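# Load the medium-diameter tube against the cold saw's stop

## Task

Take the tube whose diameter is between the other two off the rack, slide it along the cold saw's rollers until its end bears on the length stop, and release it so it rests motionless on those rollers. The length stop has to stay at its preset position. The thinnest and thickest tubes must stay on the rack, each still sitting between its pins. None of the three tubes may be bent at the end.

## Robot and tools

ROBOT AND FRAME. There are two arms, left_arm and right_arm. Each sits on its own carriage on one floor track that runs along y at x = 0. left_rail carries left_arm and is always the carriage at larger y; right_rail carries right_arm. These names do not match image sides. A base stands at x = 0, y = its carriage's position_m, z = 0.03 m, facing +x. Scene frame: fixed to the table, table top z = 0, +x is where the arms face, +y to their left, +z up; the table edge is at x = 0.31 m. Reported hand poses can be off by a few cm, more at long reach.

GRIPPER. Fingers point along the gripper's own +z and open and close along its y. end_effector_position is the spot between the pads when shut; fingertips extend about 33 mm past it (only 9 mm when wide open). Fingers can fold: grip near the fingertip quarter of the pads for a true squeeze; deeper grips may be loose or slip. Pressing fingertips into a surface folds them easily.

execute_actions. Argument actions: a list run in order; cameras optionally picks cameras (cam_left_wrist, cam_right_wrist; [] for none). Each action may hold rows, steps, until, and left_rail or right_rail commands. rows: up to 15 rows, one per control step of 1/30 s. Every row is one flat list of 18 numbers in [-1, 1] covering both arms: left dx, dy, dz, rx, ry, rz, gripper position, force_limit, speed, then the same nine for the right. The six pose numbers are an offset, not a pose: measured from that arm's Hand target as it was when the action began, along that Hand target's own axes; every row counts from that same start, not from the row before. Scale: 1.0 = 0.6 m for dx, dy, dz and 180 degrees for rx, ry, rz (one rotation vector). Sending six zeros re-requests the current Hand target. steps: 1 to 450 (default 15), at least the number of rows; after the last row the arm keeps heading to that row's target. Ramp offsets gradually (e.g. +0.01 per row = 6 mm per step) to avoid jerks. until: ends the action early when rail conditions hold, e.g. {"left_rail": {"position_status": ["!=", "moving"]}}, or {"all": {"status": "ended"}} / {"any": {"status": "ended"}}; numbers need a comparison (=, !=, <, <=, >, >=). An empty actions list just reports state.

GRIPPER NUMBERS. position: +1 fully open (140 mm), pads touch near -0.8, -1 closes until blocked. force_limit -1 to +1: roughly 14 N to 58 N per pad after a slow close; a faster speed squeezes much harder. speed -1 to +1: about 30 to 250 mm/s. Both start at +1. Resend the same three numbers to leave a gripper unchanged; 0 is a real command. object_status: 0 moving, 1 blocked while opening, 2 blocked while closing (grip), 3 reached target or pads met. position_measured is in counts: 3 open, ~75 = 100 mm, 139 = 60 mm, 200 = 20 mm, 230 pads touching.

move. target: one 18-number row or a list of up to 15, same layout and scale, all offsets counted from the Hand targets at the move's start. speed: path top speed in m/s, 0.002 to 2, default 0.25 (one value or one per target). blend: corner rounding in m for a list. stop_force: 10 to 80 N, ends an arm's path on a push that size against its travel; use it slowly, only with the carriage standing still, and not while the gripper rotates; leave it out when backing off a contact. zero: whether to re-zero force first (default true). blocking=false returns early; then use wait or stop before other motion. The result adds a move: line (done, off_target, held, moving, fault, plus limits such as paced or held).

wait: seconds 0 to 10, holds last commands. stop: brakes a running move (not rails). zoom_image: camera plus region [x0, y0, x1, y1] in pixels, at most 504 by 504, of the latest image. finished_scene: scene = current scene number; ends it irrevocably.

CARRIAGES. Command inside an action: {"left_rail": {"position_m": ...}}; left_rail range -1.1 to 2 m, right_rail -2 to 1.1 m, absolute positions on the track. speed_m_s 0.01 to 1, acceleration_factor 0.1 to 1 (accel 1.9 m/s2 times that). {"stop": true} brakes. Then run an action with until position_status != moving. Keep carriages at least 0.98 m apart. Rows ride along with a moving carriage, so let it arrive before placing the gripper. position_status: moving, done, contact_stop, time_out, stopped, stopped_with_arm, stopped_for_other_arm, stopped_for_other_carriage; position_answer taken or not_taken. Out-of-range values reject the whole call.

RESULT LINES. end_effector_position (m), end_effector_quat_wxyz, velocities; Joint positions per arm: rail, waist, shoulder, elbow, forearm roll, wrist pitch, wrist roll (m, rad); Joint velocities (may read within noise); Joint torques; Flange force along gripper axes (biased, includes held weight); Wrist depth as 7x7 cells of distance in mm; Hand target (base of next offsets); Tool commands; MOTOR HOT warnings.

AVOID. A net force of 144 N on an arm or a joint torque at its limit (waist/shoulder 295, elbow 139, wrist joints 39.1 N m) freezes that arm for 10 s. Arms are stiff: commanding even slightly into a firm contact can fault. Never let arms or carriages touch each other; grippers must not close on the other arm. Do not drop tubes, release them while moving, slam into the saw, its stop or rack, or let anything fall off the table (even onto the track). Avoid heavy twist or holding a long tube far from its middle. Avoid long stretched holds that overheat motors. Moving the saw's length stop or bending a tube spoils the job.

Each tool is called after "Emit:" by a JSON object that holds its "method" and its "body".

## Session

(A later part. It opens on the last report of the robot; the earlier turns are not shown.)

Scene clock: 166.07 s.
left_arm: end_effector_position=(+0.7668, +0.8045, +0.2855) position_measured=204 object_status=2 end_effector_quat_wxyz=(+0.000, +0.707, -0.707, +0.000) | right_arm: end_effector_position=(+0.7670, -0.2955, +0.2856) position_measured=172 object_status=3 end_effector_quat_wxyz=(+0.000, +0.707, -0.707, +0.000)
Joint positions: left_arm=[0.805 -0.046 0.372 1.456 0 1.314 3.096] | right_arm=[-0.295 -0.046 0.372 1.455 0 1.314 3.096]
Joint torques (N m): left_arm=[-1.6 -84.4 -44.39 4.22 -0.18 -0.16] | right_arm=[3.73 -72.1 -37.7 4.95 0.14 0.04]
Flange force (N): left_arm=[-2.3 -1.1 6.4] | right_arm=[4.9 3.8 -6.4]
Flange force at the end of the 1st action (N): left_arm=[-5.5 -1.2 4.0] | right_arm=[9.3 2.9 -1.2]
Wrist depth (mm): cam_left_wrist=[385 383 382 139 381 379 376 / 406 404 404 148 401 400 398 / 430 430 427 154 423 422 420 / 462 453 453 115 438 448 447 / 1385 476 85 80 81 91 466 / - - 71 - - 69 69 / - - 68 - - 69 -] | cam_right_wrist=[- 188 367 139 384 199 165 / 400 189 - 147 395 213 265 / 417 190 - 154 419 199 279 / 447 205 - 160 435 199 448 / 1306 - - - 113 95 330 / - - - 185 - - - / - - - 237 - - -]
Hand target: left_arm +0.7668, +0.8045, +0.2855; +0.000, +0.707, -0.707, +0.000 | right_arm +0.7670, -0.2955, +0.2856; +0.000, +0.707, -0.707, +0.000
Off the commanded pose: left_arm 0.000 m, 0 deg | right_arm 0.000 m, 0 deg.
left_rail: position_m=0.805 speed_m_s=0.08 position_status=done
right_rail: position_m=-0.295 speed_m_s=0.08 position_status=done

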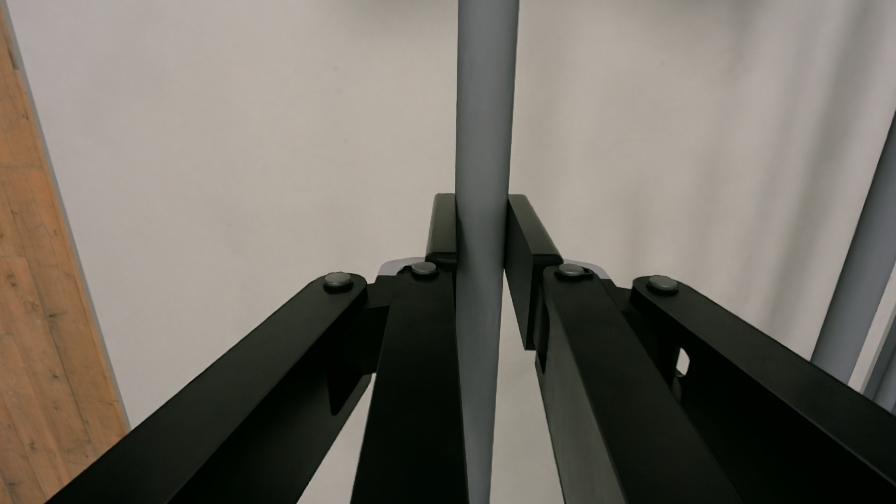

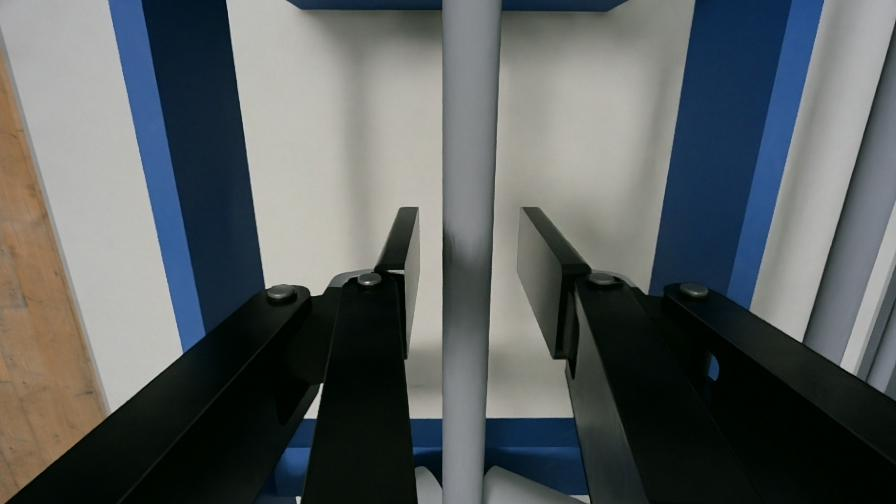

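Emit:
{"method": "execute_actions", "body": {"actions": [{"rows":[[0,0,0,0,0,0,-0.34,0,-1,0,0,0,0,0,0,-0.34,0,-1]],"steps":45}], "cameras": ["cam_left_wrist"]}}

Emit:
{"method": "move", "body": {"target": [0,0,-0.15,0,0,0,-0.34,0,-1,0,0,-0.3,0,0,0,-0.34,0,-1], "speed": 0.15}}

Scene clock: 173.20 s.
left_arm: end_effector_position=(+0.7668, +0.8045, +0.2855) position_measured=172 object_status=3 end_effector_quat_wxyz=(+0.000, +0.707, -0.707, +0.000) | right_arm: end_effector_position=(+0.7670, -0.2955, +0.2856) position_measured=172 object_status=3 end_effector_quat_wxyz=(+0.000, +0.707, -0.707, +0.000)
Joint positions: left_arm=[0.805 -0.046 0.372 1.456 0 1.314 3.096] | right_arm=[-0.295 -0.046 0.372 1.455 0 1.314 3.096]
Joint torques (N m): left_arm=[-1.68 -78.05 -39.96 4.24 -0.23 -0.19] | right_arm=[3.89 -72.26 -37.61 4.97 0.16 0]
Flange force (N): left_arm=[-2.5 -1.2 -1.8] | right_arm=[5.2 3.2 -6.3]
Wrist depth (mm): cam_left_wrist=[386 384 384 142 380 379 376 / 408 404 405 150 404 402 400 / 431 427 427 157 414 427 417 / 470 455 447 - 152 447 452 / 1369 90 85 79 92 91 320 / - - 68 - - 74 70 / - - - - - - -] | cam_right_wrist=[377 189 375 363 377 199 268 / - 189 - 148 400 199 394 / - 205 434 154 423 200 283 / - 204 438 158 131 - - / 1327 - - 170 113 95 335 / - - - 187 - - - / - - - 244 - - -]
Hand target: left_arm +0.7668, +0.8045, +0.2855; +0.000, +0.707, -0.707, +0.000 | right_arm +0.7670, -0.2955, +0.2856; +0.000, +0.707, -0.707, +0.000
Off the commanded pose: left_arm 0.000 m, 0 deg | right_arm 0.000 m, 0 deg.
left_rail: position_m=0.805 speed_m_s=0.08 position_status=done
right_rail: position_m=-0.295 speed_m_s=0.08 position_status=done
Images, in order (width x height): cam_left_wrist 896x504.

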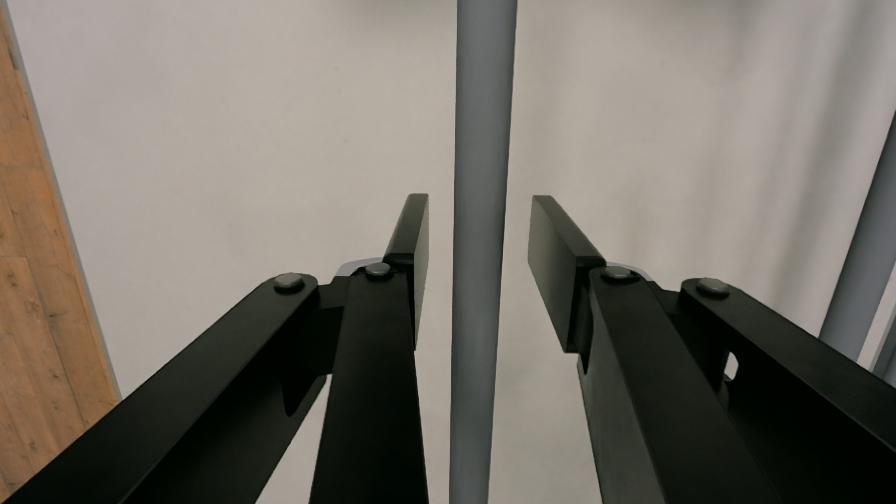

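Scene clock: 174.73 s.
left_arm: end_effector_position=(+0.7667, +0.8045, +0.3755) position_measured=172 object_status=3 end_effector_quat_wxyz=(+0.000, +0.707, -0.707, +0.000) | right_arm: end_effector_position=(+0.7670, -0.2955, +0.4655) position_measured=172 object_status=3 end_effector_quat_wxyz=(+0.000, +0.707, -0.707, +0.000)
Joint positions: left_arm=[0.805 -0.046 0.345 1.329 0 1.467 3.096] | right_arm=[-0.295 -0.046 0.342 1.172 0 1.627 3.096]
Joint torques (N m): left_arm=[-1.58 -76.38 -41.16 4.38 -0.25 -0.21] | right_arm=[3.73 -70.98 -39.03 5.09 0.16 0]
Flange force (N): left_arm=[-2.4 -0.5 -2.0] | right_arm=[4.9 3.5 -4.7]
Wrist depth (mm): cam_left_wrist=[1180 - 458 458 463 462 470 / 1233 494 489 484 491 485 469 / 1318 523 518 512 515 523 522 / 1362 558 550 533 152 541 547 / 1475 - 85 576 92 91 580 / - - 68 626 - 74 70 / - - - 657 - - -] | cam_right_wrist=[1233 - 332 377 365 - 546 / 1285 - 564 - 575 - - / 1364 607 359 - - - 609 / 1436 1395 376 132 167 - 614 / 1546 - - 402 - - 698 / - - - 398 - - - / - - - - - - -]
Hand target: left_arm +0.7668, +0.8045, +0.3755; +0.000, +0.707, -0.707, +0.000 | right_arm +0.7670, -0.2955, +0.4656; +0.000, +0.707, -0.707, +0.000
Off the commanded pose: left_arm 0.000 m, 0 deg | right_arm 0.000 m, 0 deg.
left_rail: position_m=0.805 speed_m_s=0.08 position_status=done
right_rail: position_m=-0.295 speed_m_s=0.08 position_status=done
move: done

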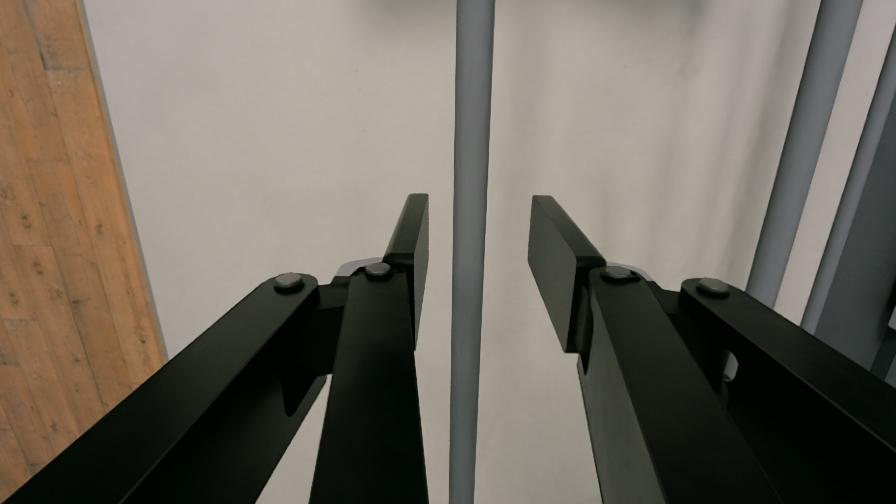

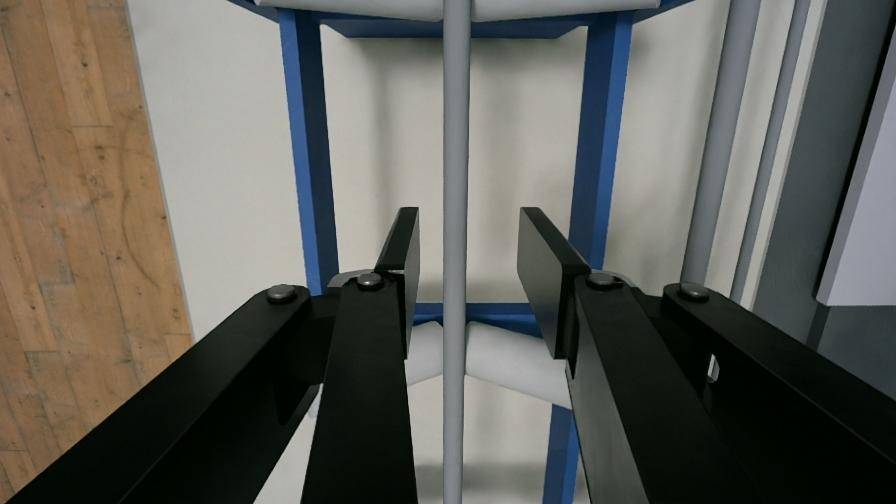

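Emit:
{"method": "move", "body": {"target": [[0,0,0,0,0,0,-0.34,0,-1,0,0.2,-0.3,0,0,-0.25,-0.34,0,-1],[0,0,0,0,0,0,-0.34,0,-1,0,0.578,-0.7,0,0,-0.5,-0.34,0,-1]], "blend": [0.05,0], "cameras": []}}

Emit:
{"method": "execute_actions", "body": {"actions": [{"left_rail":{"position_m":1.45,"speed_m_s":0.3,"acceleration_factor":0.3},"rows":[[0,0,0,0,0,0,-0.34,0,-1,0,0,0,0,0.05,0,-0.34,0,-1],[0,0,0,0,0,0,-0.34,0,-1,0,0,0,0,0.05,0,-0.34,0,-1]],"steps":120,"until":{"all":{"status":"ended"}}}]}}

Scene clock: 183.60 s.
left_arm: end_effector_position=(+0.7668, +0.8045, +0.3755) position_measured=172 object_status=3 end_effector_quat_wxyz=(+0.000, +0.707, -0.707, +0.000) | right_arm: end_effector_position=(+0.4203, -0.2955, +0.8855) position_measured=172 object_status=3 end_effector_quat_wxyz=(+0.000, +1.000, +0.000, +0.000)
Joint positions: left_arm=[0.805 -0.046 0.346 1.329 0 1.467 3.096] | right_arm=[-0.295 -0.083 0.076 0.652 0 2.414 1.487]
Joint torques (N m): left_arm=[-1.93 -76.51 -41.3 4.4 -0.3 -0.27] | right_arm=[3.8 -31.65 -24.72 3.73 0.08 0.01]
Flange force (N): left_arm=[-3.0 0.0 -2.1] | right_arm=[-1.4 9.0 -7.8]
Wrist depth (mm): cam_left_wrist=[1127 464 464 462 466 462 451 / 1252 495 491 482 488 486 479 / 1340 524 522 509 513 515 518 / 1433 558 547 533 152 541 544 / 1539 - 85 572 92 91 582 / - - 68 604 - 74 - / - - - 670 - - -] | cam_right_wrist=[958 869 895 - - 922 932 / - - - 961 958 - 866 / - - 925 - - - - / 1022 1115 1105 1035 146 - - / 1120 - - 863 113 - - / - - - 2142 - - - / - - - - - - -]
Hand target: left_arm +0.7668, +0.8045, +0.3755; +0.000, +0.707, -0.707, +0.000 | right_arm +0.4202, -0.2955, +0.8856; +0.000, +1.000, +0.000, +0.000
Off the commanded pose: left_arm 0.000 m, 0 deg | right_arm 0.000 m, 0 deg.
left_rail: position_m=0.805 speed_m_s=0.08 position_status=done
right_rail: position_m=-0.295 speed_m_s=0.08 position_status=done
move: done
No camera images: "cameras" was empty.

Scene clock: 186.53 s.
left_arm: end_effector_position=(+0.7668, +1.4494, +0.3754) position_measured=172 object_status=3 end_effector_quat_wxyz=(+0.000, +0.707, -0.707, +0.000) | right_arm: end_effector_position=(+0.4202, -0.2955, +0.8856) position_measured=172 object_status=3 end_effector_quat_wxyz=(+0.000, +0.997, +0.000, +0.078)
Joint positions: left_arm=[1.45 -0.046 0.346 1.329 0 1.467 3.096] | right_arm=[-0.295 -0.095 -0.019 0.762 0.019 2.242 1.489]
Joint torques (N m): left_arm=[-2.3 -76.38 -41.4 4.33 -0.21 -0.22] | right_arm=[4.09 -23.39 -26.17 3.81 -0.3 0.01]
Flange force (N): left_arm=[-3.3 -0.2 -1.2] | right_arm=[-1.7 10.6 -5.4]
Wrist depth (mm): cam_left_wrist=[1147 463 464 461 462 462 455 / 1221 493 494 479 489 481 359 / 1325 521 531 257 514 507 382 / 1424 558 547 261 152 538 542 / 1511 - 85 281 92 91 583 / - - 68 613 - 74 - / - - - 679 - - -] | cam_right_wrist=[845 745 740 754 747 790 803 / - - - 1039 977 981 1001 / - - - - 1081 1071 - / 1090 1100 - 1044 - - - / - - - 1035 - 95 1090 / - - - 825 - - - / - - - - - - -]
Hand target: left_arm +0.7668, +1.4494, +0.3755; +0.000, +0.707, -0.707, +0.000 | right_arm +0.4202, -0.2955, +0.8856; +0.000, +0.997, +0.000, +0.078
Off the commanded pose: left_arm 0.000 m, 0 deg | right_arm 0.000 m, 0 deg.
left_rail: position_m=1.450 speed_m_s=0.30 position_status=done
right_rail: position_m=-0.295 speed_m_s=0.08 position_status=done

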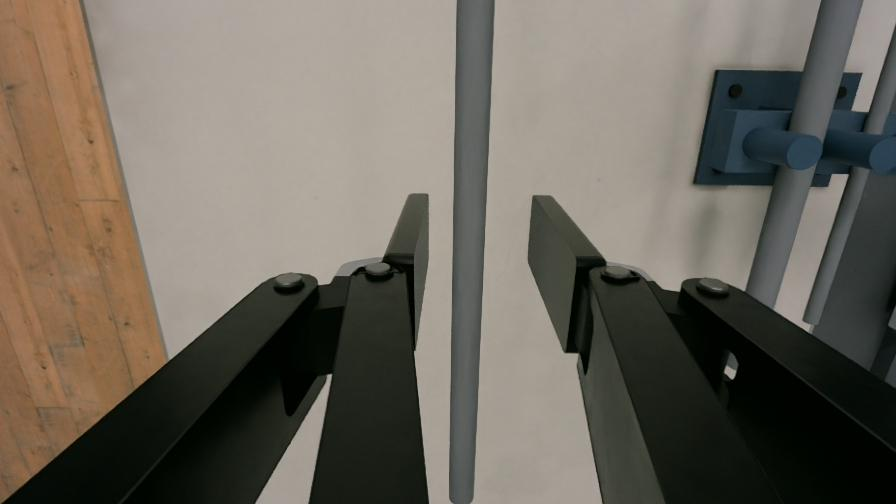

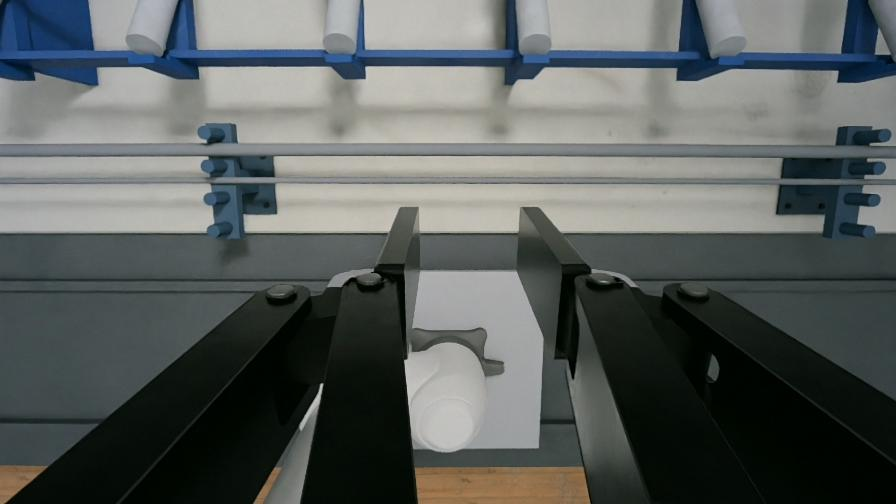

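Emit:
{"method": "move", "body": {"target": [0,0,0.15,0,0,0,-0.34,0,-1,0,0,0,0,0.15,0,-0.34,0,-1], "speed": 0.15}}

Emit:
{"method": "execute_actions", "body": {"actions": [{"right_rail":{"position_m":-1.4,"speed_m_s":0.3,"acceleration_factor":0.3},"steps":180,"until":{"all":{"status":"ended"}}}], "cameras": ["cam_right_wrist"]}}

Scene clock: 191.70 s.
left_arm: end_effector_position=(+0.7668, +1.4495, +0.2854) position_measured=172 object_status=3 end_effector_quat_wxyz=(+0.000, +0.707, -0.707, +0.000) | right_arm: end_effector_position=(+0.4202, -0.2955, +0.8855) position_measured=172 object_status=3 end_effector_quat_wxyz=(+0.000, +0.951, +0.000, +0.309)
Joint positions: left_arm=[1.45 -0.046 0.372 1.456 0 1.314 3.096] | right_arm=[-0.295 -0.156 -0.306 1.127 0.092 1.698 1.456]
Joint torques (N m): left_arm=[-1.59 -77.55 -39.88 4.23 -0.23 -0.2] | right_arm=[4.1 1.94 -29.24 4.22 -1.47 0.02]
Flange force (N): left_arm=[-2.4 -0.4 -2.2] | right_arm=[-0.1 16.0 -6.7]
Wrist depth (mm): cam_left_wrist=[384 385 383 374 380 378 374 / 406 403 404 151 402 400 380 / 434 429 427 159 423 421 291 / 467 457 446 163 152 447 303 / 1392 90 85 175 92 91 308 / - - 68 193 - 74 70 / - - - 210 - - -] | cam_right_wrist=[2161 2220 2161 2123 2282 2282 2261 / 1185 898 875 993 943 954 969 / 911 1120 831 1048 - 845 901 / 888 848 - - 817 811 866 / - - - - 112 - - / - - - - - - - / - - - 885 - - -]
Hand target: left_arm +0.7668, +1.4495, +0.2855; +0.000, +0.707, -0.707, +0.000 | right_arm +0.4202, -0.2955, +0.8856; +0.000, +0.951, +0.000, +0.309
Off the commanded pose: left_arm 0.000 m, 0 deg | right_arm 0.000 m, 0 deg.
left_rail: position_m=1.450 speed_m_s=0.30 position_status=done
right_rail: position_m=-0.295 speed_m_s=0.08 position_status=done
move: done

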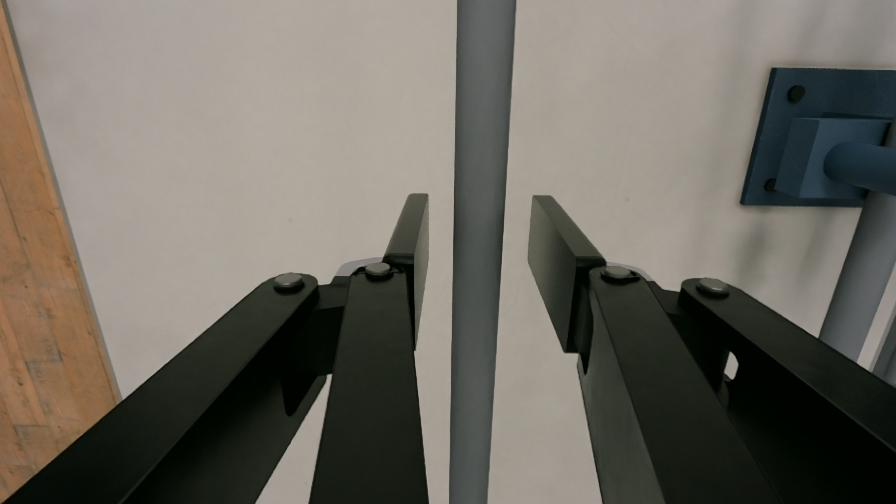

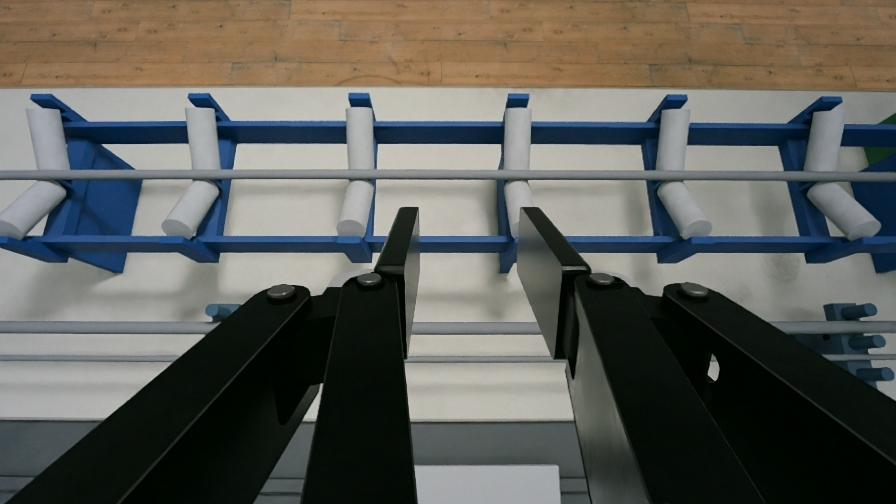

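Scene clock: 196.17 s.
left_arm: end_effector_position=(+0.7668, +1.4495, +0.2855) position_measured=172 object_status=3 end_effector_quat_wxyz=(+0.000, +0.707, -0.707, +0.000) | right_arm: end_effector_position=(+0.4202, -1.4005, +0.8856) position_measured=172 object_status=3 end_effector_quat_wxyz=(+0.000, +0.951, +0.000, +0.309)
Joint positions: left_arm=[1.45 -0.046 0.372 1.456 0 1.314 3.096] | right_arm=[-1.4 -0.156 -0.306 1.127 0.092 1.698 1.456]
Joint torques (N m): left_arm=[-1.96 -78.12 -40.18 4.27 -0.27 -0.22] | right_arm=[4.23 1.71 -29.4 4.22 -1.48 0.05]
Flange force (N): left_arm=[-2.9 -0.7 -1.4] | right_arm=[-0.5 16.4 -6.7]
Wrist depth (mm): cam_left_wrist=[384 383 382 145 380 380 364 / 404 405 403 151 400 398 381 / 435 427 426 159 424 421 403 / 467 453 447 164 151 445 436 / 1377 90 85 175 92 91 319 / - - 68 193 - 74 70 / - - - 210 - - -] | cam_right_wrist=[2105 2220 2713 2180 - 558 312 / 932 932 936 882 646 550 1265 / 836 - 839 833 839 866 - / 891 882 825 131 167 1005 - / 1039 - - - - 95 1136 / - - - - - - - / - - - 922 - - -]
Hand target: left_arm +0.7668, +1.4495, +0.2855; +0.000, +0.707, -0.707, +0.000 | right_arm +0.4202, -1.4005, +0.8856; +0.000, +0.951, +0.000, +0.309
Tool commands: left_gripper/position=-0.34 left_gripper/force_limit=+0.0 left_gripper/speed=-1.0 right_gripper/position=-0.34 right_gripper/force_limit=+0.0 right_gripper/speed=-1.0
Off the commanded pose: left_arm 0.000 m, 0 deg | right_arm 0.000 m, 0 deg.
left_rail: position_m=1.450 speed_m_s=0.30 position_status=done
right_rail: position_m=-1.400 speed_m_s=0.30 position_status=done
Images, in order (width x height): cam_right_wrist 896x504.

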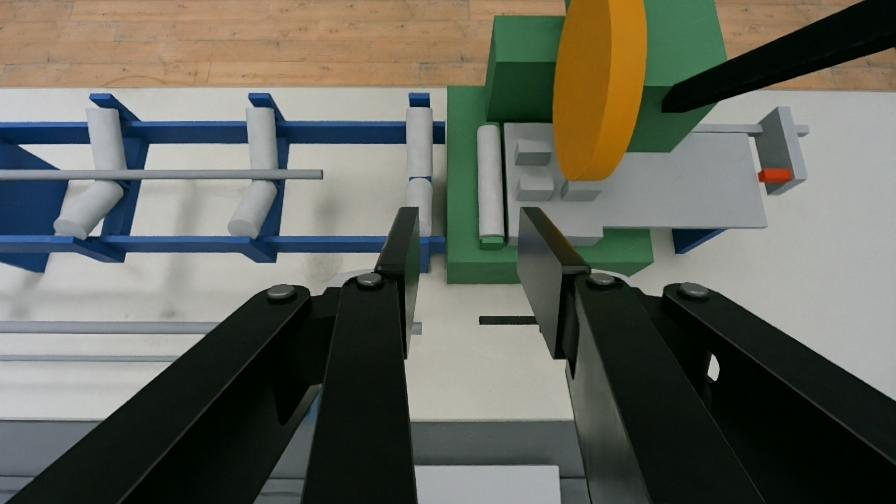

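Emit:
{"method": "zoom_image", "body": {"camera": "cam_right_wrist", "region": [240, 80, 500, 260]}}

Emit:
{"method": "zoom_image", "body": {"camera": "cam_right_wrist", "region": [470, 100, 620, 240]}}

Scaled by 1.938 from the camera's 896x504 image, which has a finer 1280x720 frame.

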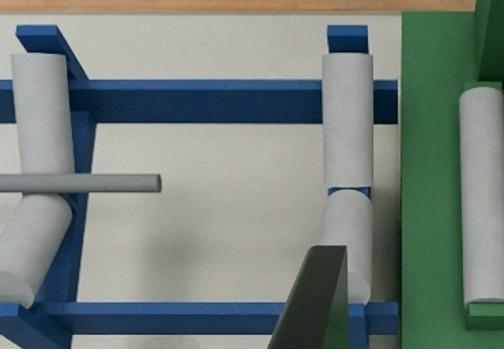

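Scaled by 3.360 from the camera's 896x504 image, which has a finer 1280x720 frame.

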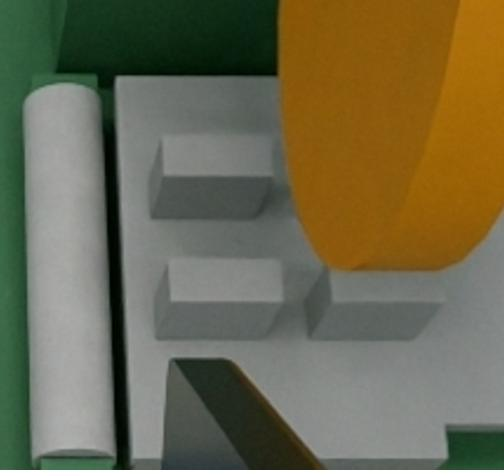

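Emit:
{"method": "execute_actions", "body": {"actions": [{"rows":[[0,0,0,0,0,0,-1,0,-1,0,0,0,0,0,0,-0.34,0,-1]],"steps":60},{"left_rail":{"position_m":1.3,"speed_m_s":0.1,"acceleration_factor":0.1},"steps":120,"until":{"left_rail":{"position_status":["!=","moving"]}}}]}}

Scene clock: 205.77 s.
left_arm: end_effector_position=(+0.7668, +1.2995, +0.2854) position_measured=204 object_status=2 end_effector_quat_wxyz=(+0.000, +0.707, -0.707, +0.000) | right_arm: end_effector_position=(+0.4202, -1.4005, +0.8856) position_measured=172 object_status=3 end_effector_quat_wxyz=(+0.000, +0.951, +0.000, +0.309)
Joint positions: left_arm=[1.3 -0.046 0.372 1.456 0 1.314 3.096] | right_arm=[-1.4 -0.156 -0.306 1.127 0.092 1.698 1.456]
Joint torques (N m): left_arm=[-2.09 -77.22 -39.13 4.22 -0.19 -0.14] | right_arm=[4.08 1.83 -29.32 4.18 -1.46 0.09]
Flange force (N): left_arm=[-2.9 -1.7 -3.2] | right_arm=[-0.1 16.1 -6.6]
Flange force at the end of the 1st action (N): left_arm=[-2.1 -1.2 -1.8] | right_arm=[0.1 15.1 -6.7]
Wrist depth (mm): cam_left_wrist=[385 382 382 145 380 378 379 / 404 404 403 151 402 400 398 / 436 429 427 159 412 423 416 / 466 455 455 163 438 446 424 / 502 480 85 91 81 91 335 / 1493 - 71 190 - 69 68 / - - 68 - - 69 -] | cam_right_wrist=[2394 2123 2180 2544 788 2418 339 / 911 911 918 895 - 533 1209 / 1022 - 817 882 860 863 1110 / 895 1066 819 131 166 801 - / 950 - - 1026 113 - - / - - - - - - - / - - - 908 - - -]
Hand target: left_arm +0.7668, +1.2995, +0.2855; +0.000, +0.707, -0.707, +0.000 | right_arm +0.4202, -1.4005, +0.8856; +0.000, +0.951, +0.000, +0.309
Off the commanded pose: left_arm 0.000 m, 0 deg | right_arm 0.000 m, 0 deg.
left_rail: position_m=1.300 speed_m_s=0.10 position_status=done
right_rail: position_m=-1.400 speed_m_s=0.30 position_status=done

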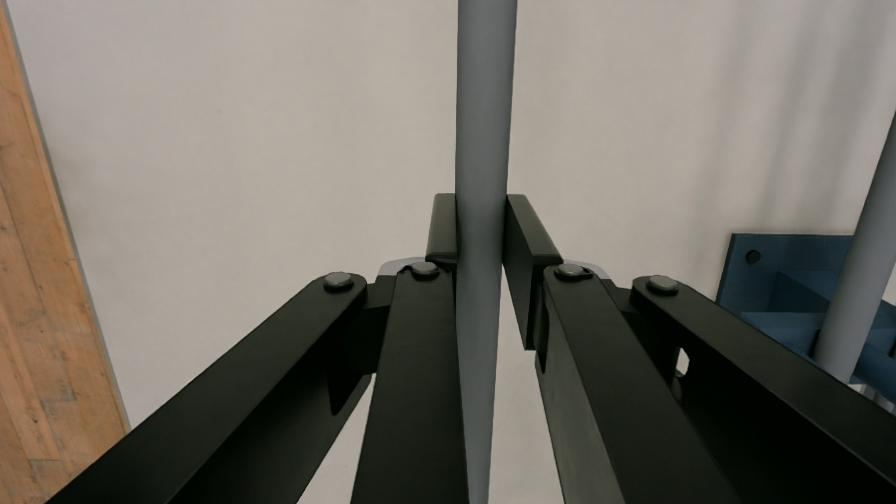

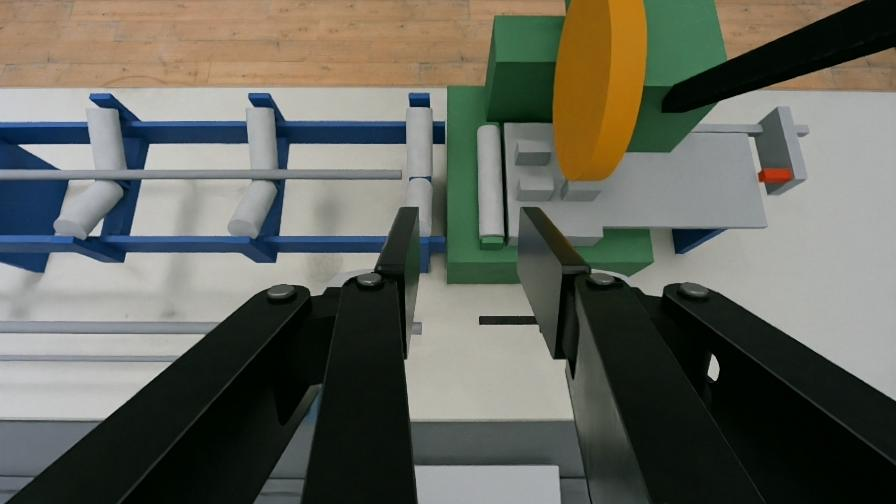

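Emit:
{"method": "execute_actions", "body": {"actions": [{"left_rail":{"position_m":1.12,"speed_m_s":0.1,"acceleration_factor":0.1},"steps":120,"until":{"left_rail":{"position_status":["!=","moving"]}}}], "cameras": ["cam_right_wrist"]}}

Emit:
{"method": "zoom_image", "body": {"camera": "cam_right_wrist", "region": [400, 80, 620, 260]}}

Scene clock: 210.43 s.
left_arm: end_effector_position=(+0.7668, +1.1195, +0.2854) position_measured=204 object_status=2 end_effector_quat_wxyz=(+0.000, +0.707, -0.707, +0.000) | right_arm: end_effector_position=(+0.4202, -1.4005, +0.8856) position_measured=172 object_status=3 end_effector_quat_wxyz=(+0.000, +0.951, +0.000, +0.309)
Joint positions: left_arm=[1.12 -0.046 0.372 1.456 0 1.314 3.096] | right_arm=[-1.4 -0.156 -0.306 1.127 0.092 1.698 1.456]
Joint torques (N m): left_arm=[-1.89 -74.81 -37.48 4.28 -0.14 -0.24] | right_arm=[4.19 1.99 -29.27 4.25 -1.54 -0.02]
Flange force (N): left_arm=[-2.7 -1.6 -5.9] | right_arm=[-0.1 16.3 -6.7]
Wrist depth (mm): cam_left_wrist=[383 386 381 144 380 379 377 / 405 405 402 148 397 407 398 / 438 427 424 159 424 422 414 / 465 452 447 163 439 450 437 / 1385 479 85 90 81 91 464 / 1475 - 71 189 - 69 69 / - - 68 - - 69 -] | cam_right_wrist=[2200 2123 2240 2304 - 2394 327 / 922 958 932 911 - 541 1197 / 811 1081 1215 860 842 863 950 / 888 888 888 131 167 825 1062 / - - - - 113 - - / - - - - - - - / - - - - - - -]
Hand target: left_arm +0.7668, +1.1195, +0.2855; +0.000, +0.707, -0.707, +0.000 | right_arm +0.4202, -1.4005, +0.8856; +0.000, +0.951, +0.000, +0.309
Tool commands: left_gripper/position=-1.0 left_gripper/force_limit=+0.0 left_gripper/speed=-1.0 right_gripper/position=-0.34 right_gripper/force_limit=+0.0 right_gripper/speed=-1.0
Off the commanded pose: left_arm 0.000 m, 0 deg | right_arm 0.000 m, 0 deg.
left_rail: position_m=1.120 speed_m_s=0.10 position_status=done
right_rail: position_m=-1.400 speed_m_s=0.30 position_status=done
Images, in order (width x height): cam_right_wrist 896x504.

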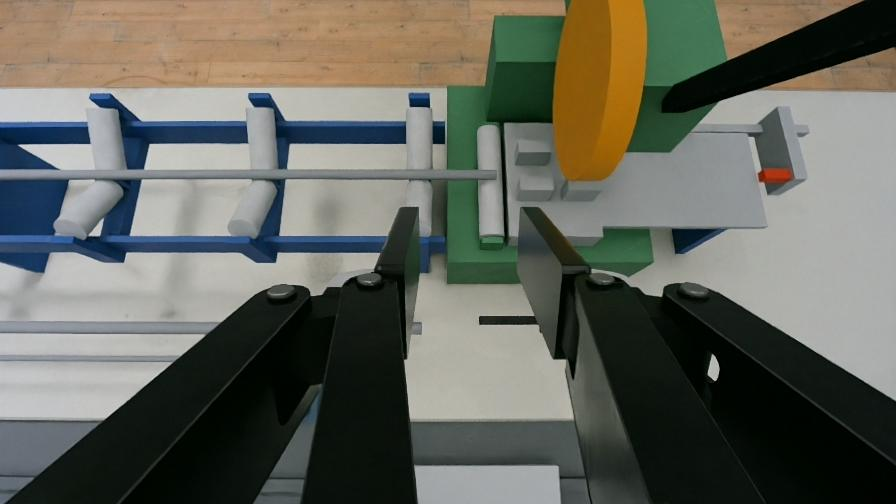

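Scaled by 2.291 from the camera's 896x504 image, which has a finer 1280x720 frame.

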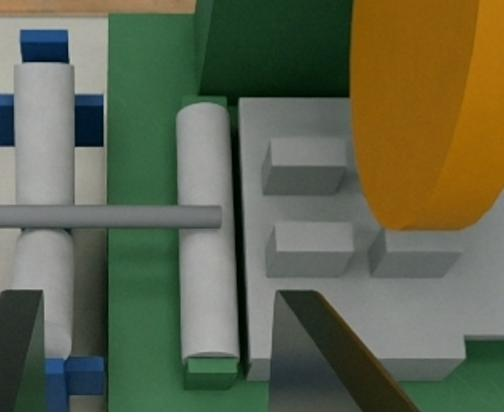

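Emit:
{"method": "execute_actions", "body": {"actions": [{"left_rail":{"position_m":1.06,"speed_m_s":0.06,"acceleration_factor":0.1},"steps":120,"until":{"left_rail":{"position_status":["!=","moving"]}}}], "cameras": ["cam_right_wrist"]}}

Emit:
{"method": "zoom_image", "body": {"camera": "cam_right_wrist", "region": [470, 100, 620, 240]}}

Scene clock: 216.53 s.
left_arm: end_effector_position=(+0.7668, +1.0595, +0.2855) position_measured=204 object_status=2 end_effector_quat_wxyz=(+0.000, +0.707, -0.707, +0.000) | right_arm: end_effector_position=(+0.4202, -1.4005, +0.8856) position_measured=172 object_status=3 end_effector_quat_wxyz=(+0.000, +0.951, +0.000, +0.309)
Joint positions: left_arm=[1.06 -0.046 0.372 1.456 0 1.314 3.096] | right_arm=[-1.4 -0.156 -0.306 1.127 0.092 1.698 1.456]
Joint torques (N m): left_arm=[-1.67 -73.45 -36.64 4.28 -0.1 -0.16] | right_arm=[3.45 1.98 -29.25 4.15 -1.45 0.07]
Flange force (N): left_arm=[-2.4 -1.3 -7.7] | right_arm=[0.0 13.3 -6.5]
Wrist depth (mm): cam_left_wrist=[383 383 383 145 369 380 376 / 410 404 404 151 401 398 398 / 430 428 427 159 419 424 415 / - 456 448 163 439 447 303 / 1520 480 85 90 81 80 313 / 1493 - 71 190 - 69 68 / - - 68 - - 69 -] | cam_right_wrist=[- 2200 2123 2240 - 2326 339 / 950 947 954 969 - 530 1163 / 891 1071 766 863 845 866 954 / 911 895 828 147 854 819 1100 / - - - 985 - - 1026 / - - - 989 - - - / - - - 908 - - -]
Hand target: left_arm +0.7668, +1.0595, +0.2855; +0.000, +0.707, -0.707, +0.000 | right_arm +0.4202, -1.4005, +0.8856; +0.000, +0.951, +0.000, +0.309
Tool commands: left_gripper/position=-1.0 left_gripper/force_limit=+0.0 left_gripper/speed=-1.0 right_gripper/position=-0.34 right_gripper/force_limit=+0.0 right_gripper/speed=-1.0
Off the commanded pose: left_arm 0.000 m, 0 deg | right_arm 0.000 m, 0 deg.
left_rail: position_m=1.060 speed_m_s=0.06 position_status=done
right_rail: position_m=-1.400 speed_m_s=0.30 position_status=done
Images, in order (width x height): cam_right_wrist 896x504.

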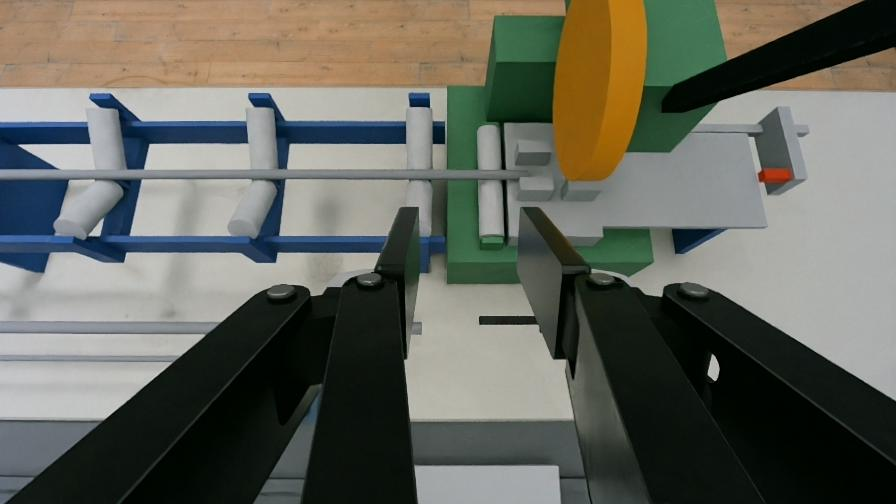

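Scaled by 3.360 from the camera's 896x504 image, which has a finer 1280x720 frame.

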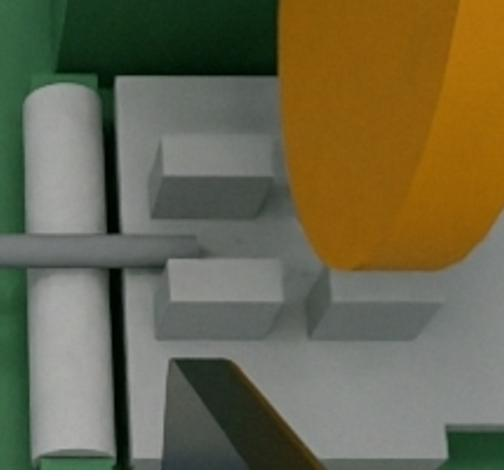

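Emit:
{"method": "execute_actions", "body": {"actions": [{"left_rail":{"position_m":0.96,"speed_m_s":0.06,"acceleration_factor":0.1},"steps":120,"until":{"left_rail":{"position_status":["!=","moving"]}}}], "cameras": ["cam_right_wrist"]}}

Emit:
{"method": "execute_actions", "body": {"actions": [{"left_rail":{"position_m":0.86,"speed_m_s":0.06,"acceleration_factor":0.1},"steps":120,"until":{"left_rail":{"position_status":["!=","moving"]}}}], "cameras": ["cam_right_wrist"]}}

Scene clock: 224.33 s.
left_arm: end_effector_position=(+0.7668, +0.9595, +0.2855) position_measured=204 object_status=2 end_effector_quat_wxyz=(+0.000, +0.707, -0.707, +0.000) | right_arm: end_effector_position=(+0.4202, -1.4005, +0.8856) position_measured=172 object_status=3 end_effector_quat_wxyz=(+0.000, +0.951, +0.000, +0.309)
Joint positions: left_arm=[0.96 -0.046 0.372 1.456 0 1.314 3.096] | right_arm=[-1.4 -0.156 -0.306 1.127 0.092 1.698 1.456]
Joint torques (N m): left_arm=[-2.03 -70.85 -34.67 4.29 -0.03 -0.23] | right_arm=[4.28 2.16 -29.34 4.18 -1.56 -0.03]
Flange force (N): left_arm=[-2.9 -1.5 -11.2] | right_arm=[-1.1 16.4 -6.8]
Wrist depth (mm): cam_left_wrist=[383 390 383 144 381 379 376 / 404 405 404 151 396 400 400 / 437 424 427 159 426 421 417 / 460 460 448 163 438 450 436 / 1369 482 85 90 81 91 471 / - - 71 190 - 69 68 / - - 68 - - 69 -] | cam_right_wrist=[2240 2123 2240 2240 872 529 326 / 875 932 925 947 682 545 1372 / 898 1095 885 878 901 866 - / 885 866 831 148 167 895 1085 / - - - - 113 - - / - - - 993 - - - / - - - 943 - - -]
Hand target: left_arm +0.7668, +0.9595, +0.2855; +0.000, +0.707, -0.707, +0.000 | right_arm +0.4202, -1.4005, +0.8856; +0.000, +0.951, +0.000, +0.309
Tool commands: left_gripper/position=-1.0 left_gripper/force_limit=+0.0 left_gripper/speed=-1.0 right_gripper/position=-0.34 right_gripper/force_limit=+0.0 right_gripper/speed=-1.0
Off the commanded pose: left_arm 0.000 m, 0 deg | right_arm 0.000 m, 0 deg.
left_rail: position_m=0.960 speed_m_s=0.06 position_status=done
right_rail: position_m=-1.400 speed_m_s=0.30 position_status=done
Images, in order (width x height): cam_right_wrist 896x504.

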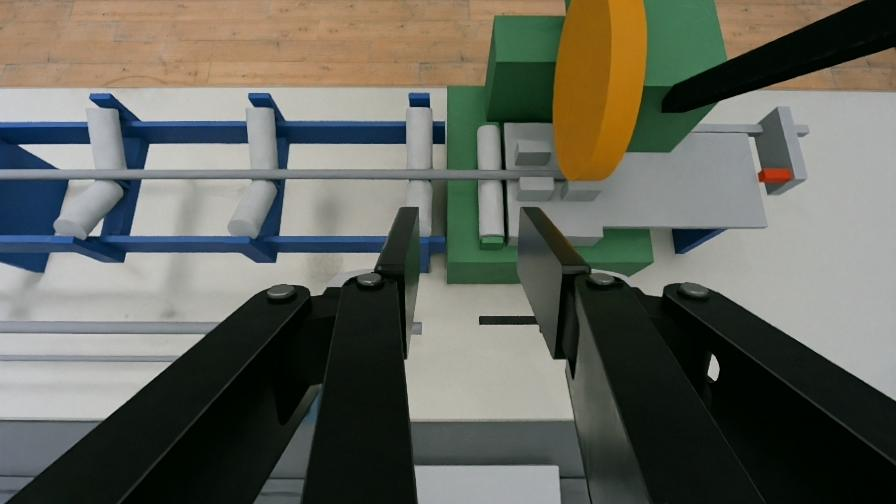

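Scene clock: 226.53 s.
left_arm: end_effector_position=(+0.7668, +0.8595, +0.2855) position_measured=204 object_status=2 end_effector_quat_wxyz=(+0.000, +0.707, -0.707, +0.000) | right_arm: end_effector_position=(+0.4202, -1.4005, +0.8856) position_measured=172 object_status=3 end_effector_quat_wxyz=(+0.000, +0.951, +0.000, +0.309)
Joint positions: left_arm=[0.86 -0.046 0.372 1.456 0 1.314 3.096] | right_arm=[-1.4 -0.156 -0.306 1.127 0.092 1.698 1.456]
Joint torques (N m): left_arm=[-2.75 -65.59 -31.29 4.15 -0.16 -0.18] | right_arm=[4.07 2.17 -29 4.19 -1.48 0]
Flange force (N): left_arm=[-3.8 -1.0 -17.7] | right_arm=[0.2 15.9 -7.4]
Wrist depth (mm): cam_left_wrist=[384 382 382 145 386 378 374 / 407 405 402 151 401 400 397 / 430 429 434 159 424 424 421 / 462 451 450 163 439 456 443 / 1377 479 85 90 81 92 462 / 1484 - 71 190 - 69 68 / - - 68 - - 69 -] | cam_right_wrist=[2261 - 2200 2304 788 2261 339 / 891 932 943 806 573 524 2180 / 875 - 1095 863 831 860 - / 860 857 839 147 167 860 - / - - - - 113 95 1053 / - - - - - - - / - - - 863 - - -]
Hand target: left_arm +0.7668, +0.8595, +0.2855; +0.000, +0.707, -0.707, +0.000 | right_arm +0.4202, -1.4005, +0.8856; +0.000, +0.951, +0.000, +0.309
Tool commands: left_gripper/position=-1.0 left_gripper/force_limit=+0.0 left_gripper/speed=-1.0 right_gripper/position=-0.34 right_gripper/force_limit=+0.0 right_gripper/speed=-1.0
Off the commanded pose: left_arm 0.000 m, 0 deg | right_arm 0.000 m, 0 deg.
left_rail: position_m=0.860 speed_m_s=0.06 position_status=done
right_rail: position_m=-1.400 speed_m_s=0.30 position_status=done
Images, in order (width x height): cam_right_wrist 896x504.

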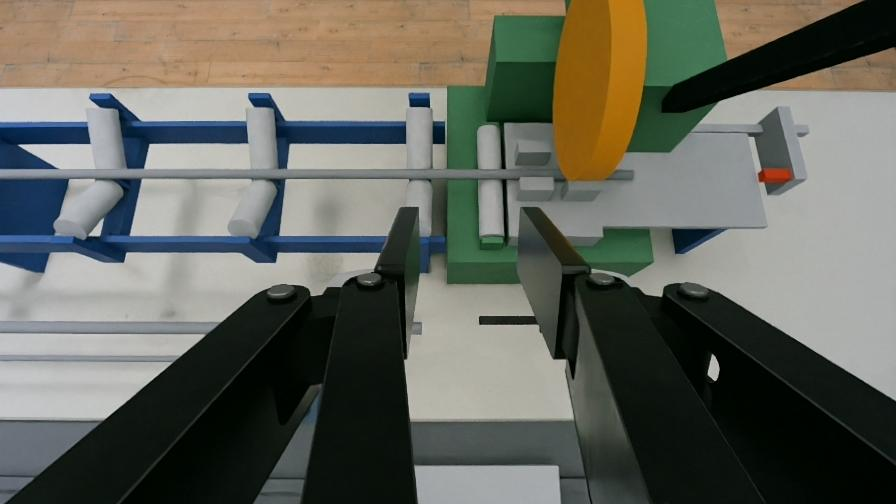

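Emit:
{"method": "execute_actions", "body": {"actions": [{"rows":[[0,0,-0.002,0,0,0,-1,0,-1,0,0,0,0,0,0,-0.34,0,-1],[0,0,-0.004,0,0,0,-1,0,-1,0,0,0,0,0,0,-0.34,0,-1]],"steps":20},{"left_rail":{"position_m":0.73,"speed_m_s":0.06,"acceleration_factor":0.1},"right_rail":{"position_m":-1.75,"speed_m_s":0.2},"steps":180,"until":{"all":{"status":"ended"}}}]}}

Scene clock: 234.70 s.
left_arm: end_effector_position=(+0.7668, +0.7295, +0.2879) position_measured=204 object_status=2 end_effector_quat_wxyz=(+0.000, +0.707, -0.707, +0.000) | right_arm: end_effector_position=(+0.4202, -1.7505, +0.8856) position_measured=172 object_status=3 end_effector_quat_wxyz=(+0.000, +0.951, +0.000, +0.309)
Joint positions: left_arm=[0.73 -0.046 0.371 1.453 0 1.318 3.096] | right_arm=[-1.75 -0.156 -0.306 1.127 0.092 1.698 1.456]
Joint torques (N m): left_arm=[-1.98 -66.35 -30.87 4.13 0.41 -0.16] | right_arm=[4 1.96 -29.22 4.26 -1.55 -0.04]
Flange force (N): left_arm=[-2.8 -2.7 -17.0] | right_arm=[0.1 15.3 -6.7]
Flange force at the end of the 1st action (N): left_arm=[-2.5 -1.0 -8.6] | right_arm=[-1.4 14.3 -6.9]
Wrist depth (mm): cam_left_wrist=[387 389 387 145 381 381 379 / 408 408 404 151 403 404 404 / 438 433 430 159 430 427 421 / 1258 461 451 163 443 449 439 / 1369 481 85 91 81 91 472 / - - 71 189 - 69 68 / - - 68 - - 69 -] | cam_right_wrist=[2261 2240 313 2282 2261 2544 2123 / 939 895 - 939 869 - 1938 / 891 836 839 854 866 1157 2052 / 795 878 863 144 135 1131 1480 / - - - - - 95 - / - - - - - - - / - - - 895 - - -]
Hand target: left_arm +0.7668, +0.7295, +0.2879; +0.000, +0.707, -0.707, +0.000 | right_arm +0.4202, -1.7505, +0.8856; +0.000, +0.951, +0.000, +0.309
Off the commanded pose: left_arm 0.000 m, 0 deg | right_arm 0.000 m, 0 deg.
left_rail: position_m=0.730 speed_m_s=0.06 position_status=done
right_rail: position_m=-1.750 speed_m_s=0.20 position_status=done

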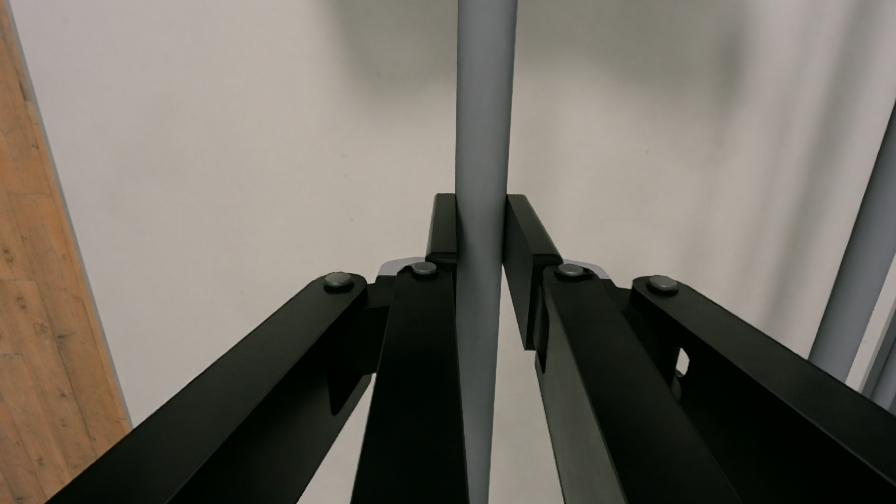

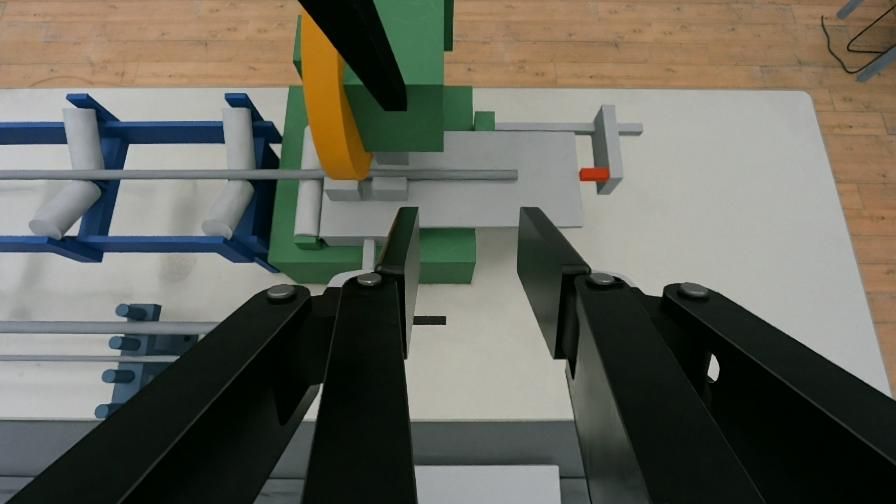

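Emit:
{"method": "execute_actions", "body": {"actions": [{"rows":[[0,0,-0.002,0,0,0,-1,0,-1,0,0,0,0,0,0,-0.34,0,-1],[0,0,-0.004,0,0,0,-1,0,-1,0,0,0,0,0,0,-0.34,0,-1]],"steps":20},{"left_rail":{"position_m":0.645,"speed_m_s":0.06,"acceleration_factor":0.1},"steps":180,"until":{"all":{"status":"ended"}}}], "cameras": ["cam_right_wrist"]}}

Emit:
{"method": "zoom_image", "body": {"camera": "cam_right_wrist", "region": [500, 120, 640, 220]}}

Scene clock: 240.30 s.
left_arm: end_effector_position=(+0.7668, +0.6445, +0.2903) position_measured=204 object_status=2 end_effector_quat_wxyz=(+0.000, +0.707, -0.707, +0.000) | right_arm: end_effector_position=(+0.4202, -1.7505, +0.8856) position_measured=172 object_status=3 end_effector_quat_wxyz=(+0.000, +0.951, +0.000, +0.309)
Joint positions: left_arm=[0.645 -0.046 0.37 1.45 0 1.322 3.096] | right_arm=[-1.75 -0.156 -0.306 1.127 0.092 1.698 1.456]
Joint torques (N m): left_arm=[-1.71 -80.39 -41.93 4.14 -0.2 -0.22] | right_arm=[3.59 2.07 -29.09 4.17 -1.48 -0.02]
Flange force (N): left_arm=[-2.5 -1.1 1.8] | right_arm=[0.3 13.5 -7.0]
Flange force at the end of the 1st action (N): left_arm=[-2.2 -0.7 2.0] | right_arm=[0.2 14.7 -6.5]
Wrist depth (mm): cam_left_wrist=[387 387 390 145 385 385 382 / 411 409 407 151 405 402 402 / 439 427 432 160 429 428 427 / 474 461 451 131 443 453 451 / 1400 - 85 91 81 92 477 / 1493 - 71 189 - 69 65 / - - 68 - - 69 -] | cam_right_wrist=[2200 2161 302 704 2161 2220 2200 / 947 1191 - 875 1174 - 1836 / 936 1120 831 860 839 1215 1744 / 872 891 848 - - - 2261 / - - - - - - - / - - - - - - - / - - - 911 - - -]
Hand target: left_arm +0.7668, +0.6445, +0.2903; +0.000, +0.707, -0.707, +0.000 | right_arm +0.4202, -1.7505, +0.8856; +0.000, +0.951, +0.000, +0.309
Off the commanded pose: left_arm 0.000 m, 0 deg | right_arm 0.000 m, 0 deg.
left_rail: position_m=0.645 speed_m_s=0.06 position_status=done
right_rail: position_m=-1.750 speed_m_s=0.20 position_status=done
Images, in order (width x height): cam_right_wrist 896x504.

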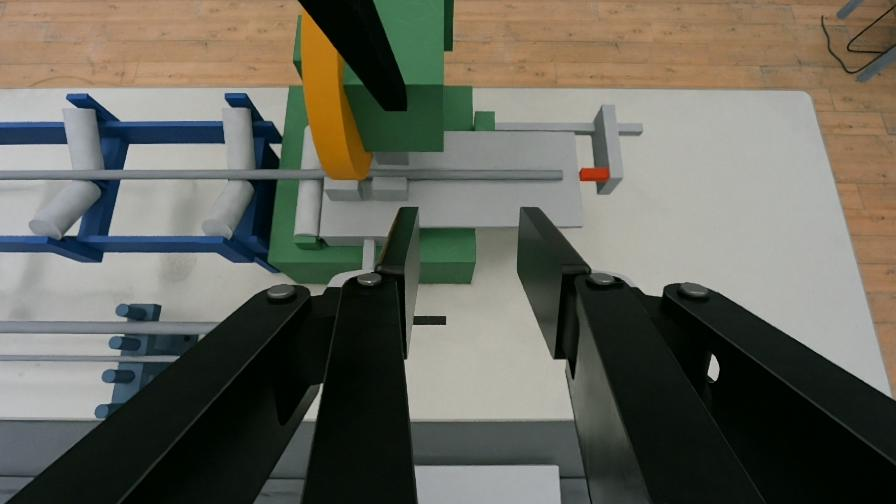

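Scaled by 3.600 from the camera's 896x504 image, which has a finer 1280x720 frame.

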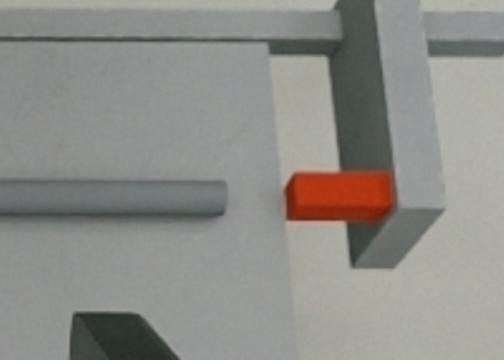

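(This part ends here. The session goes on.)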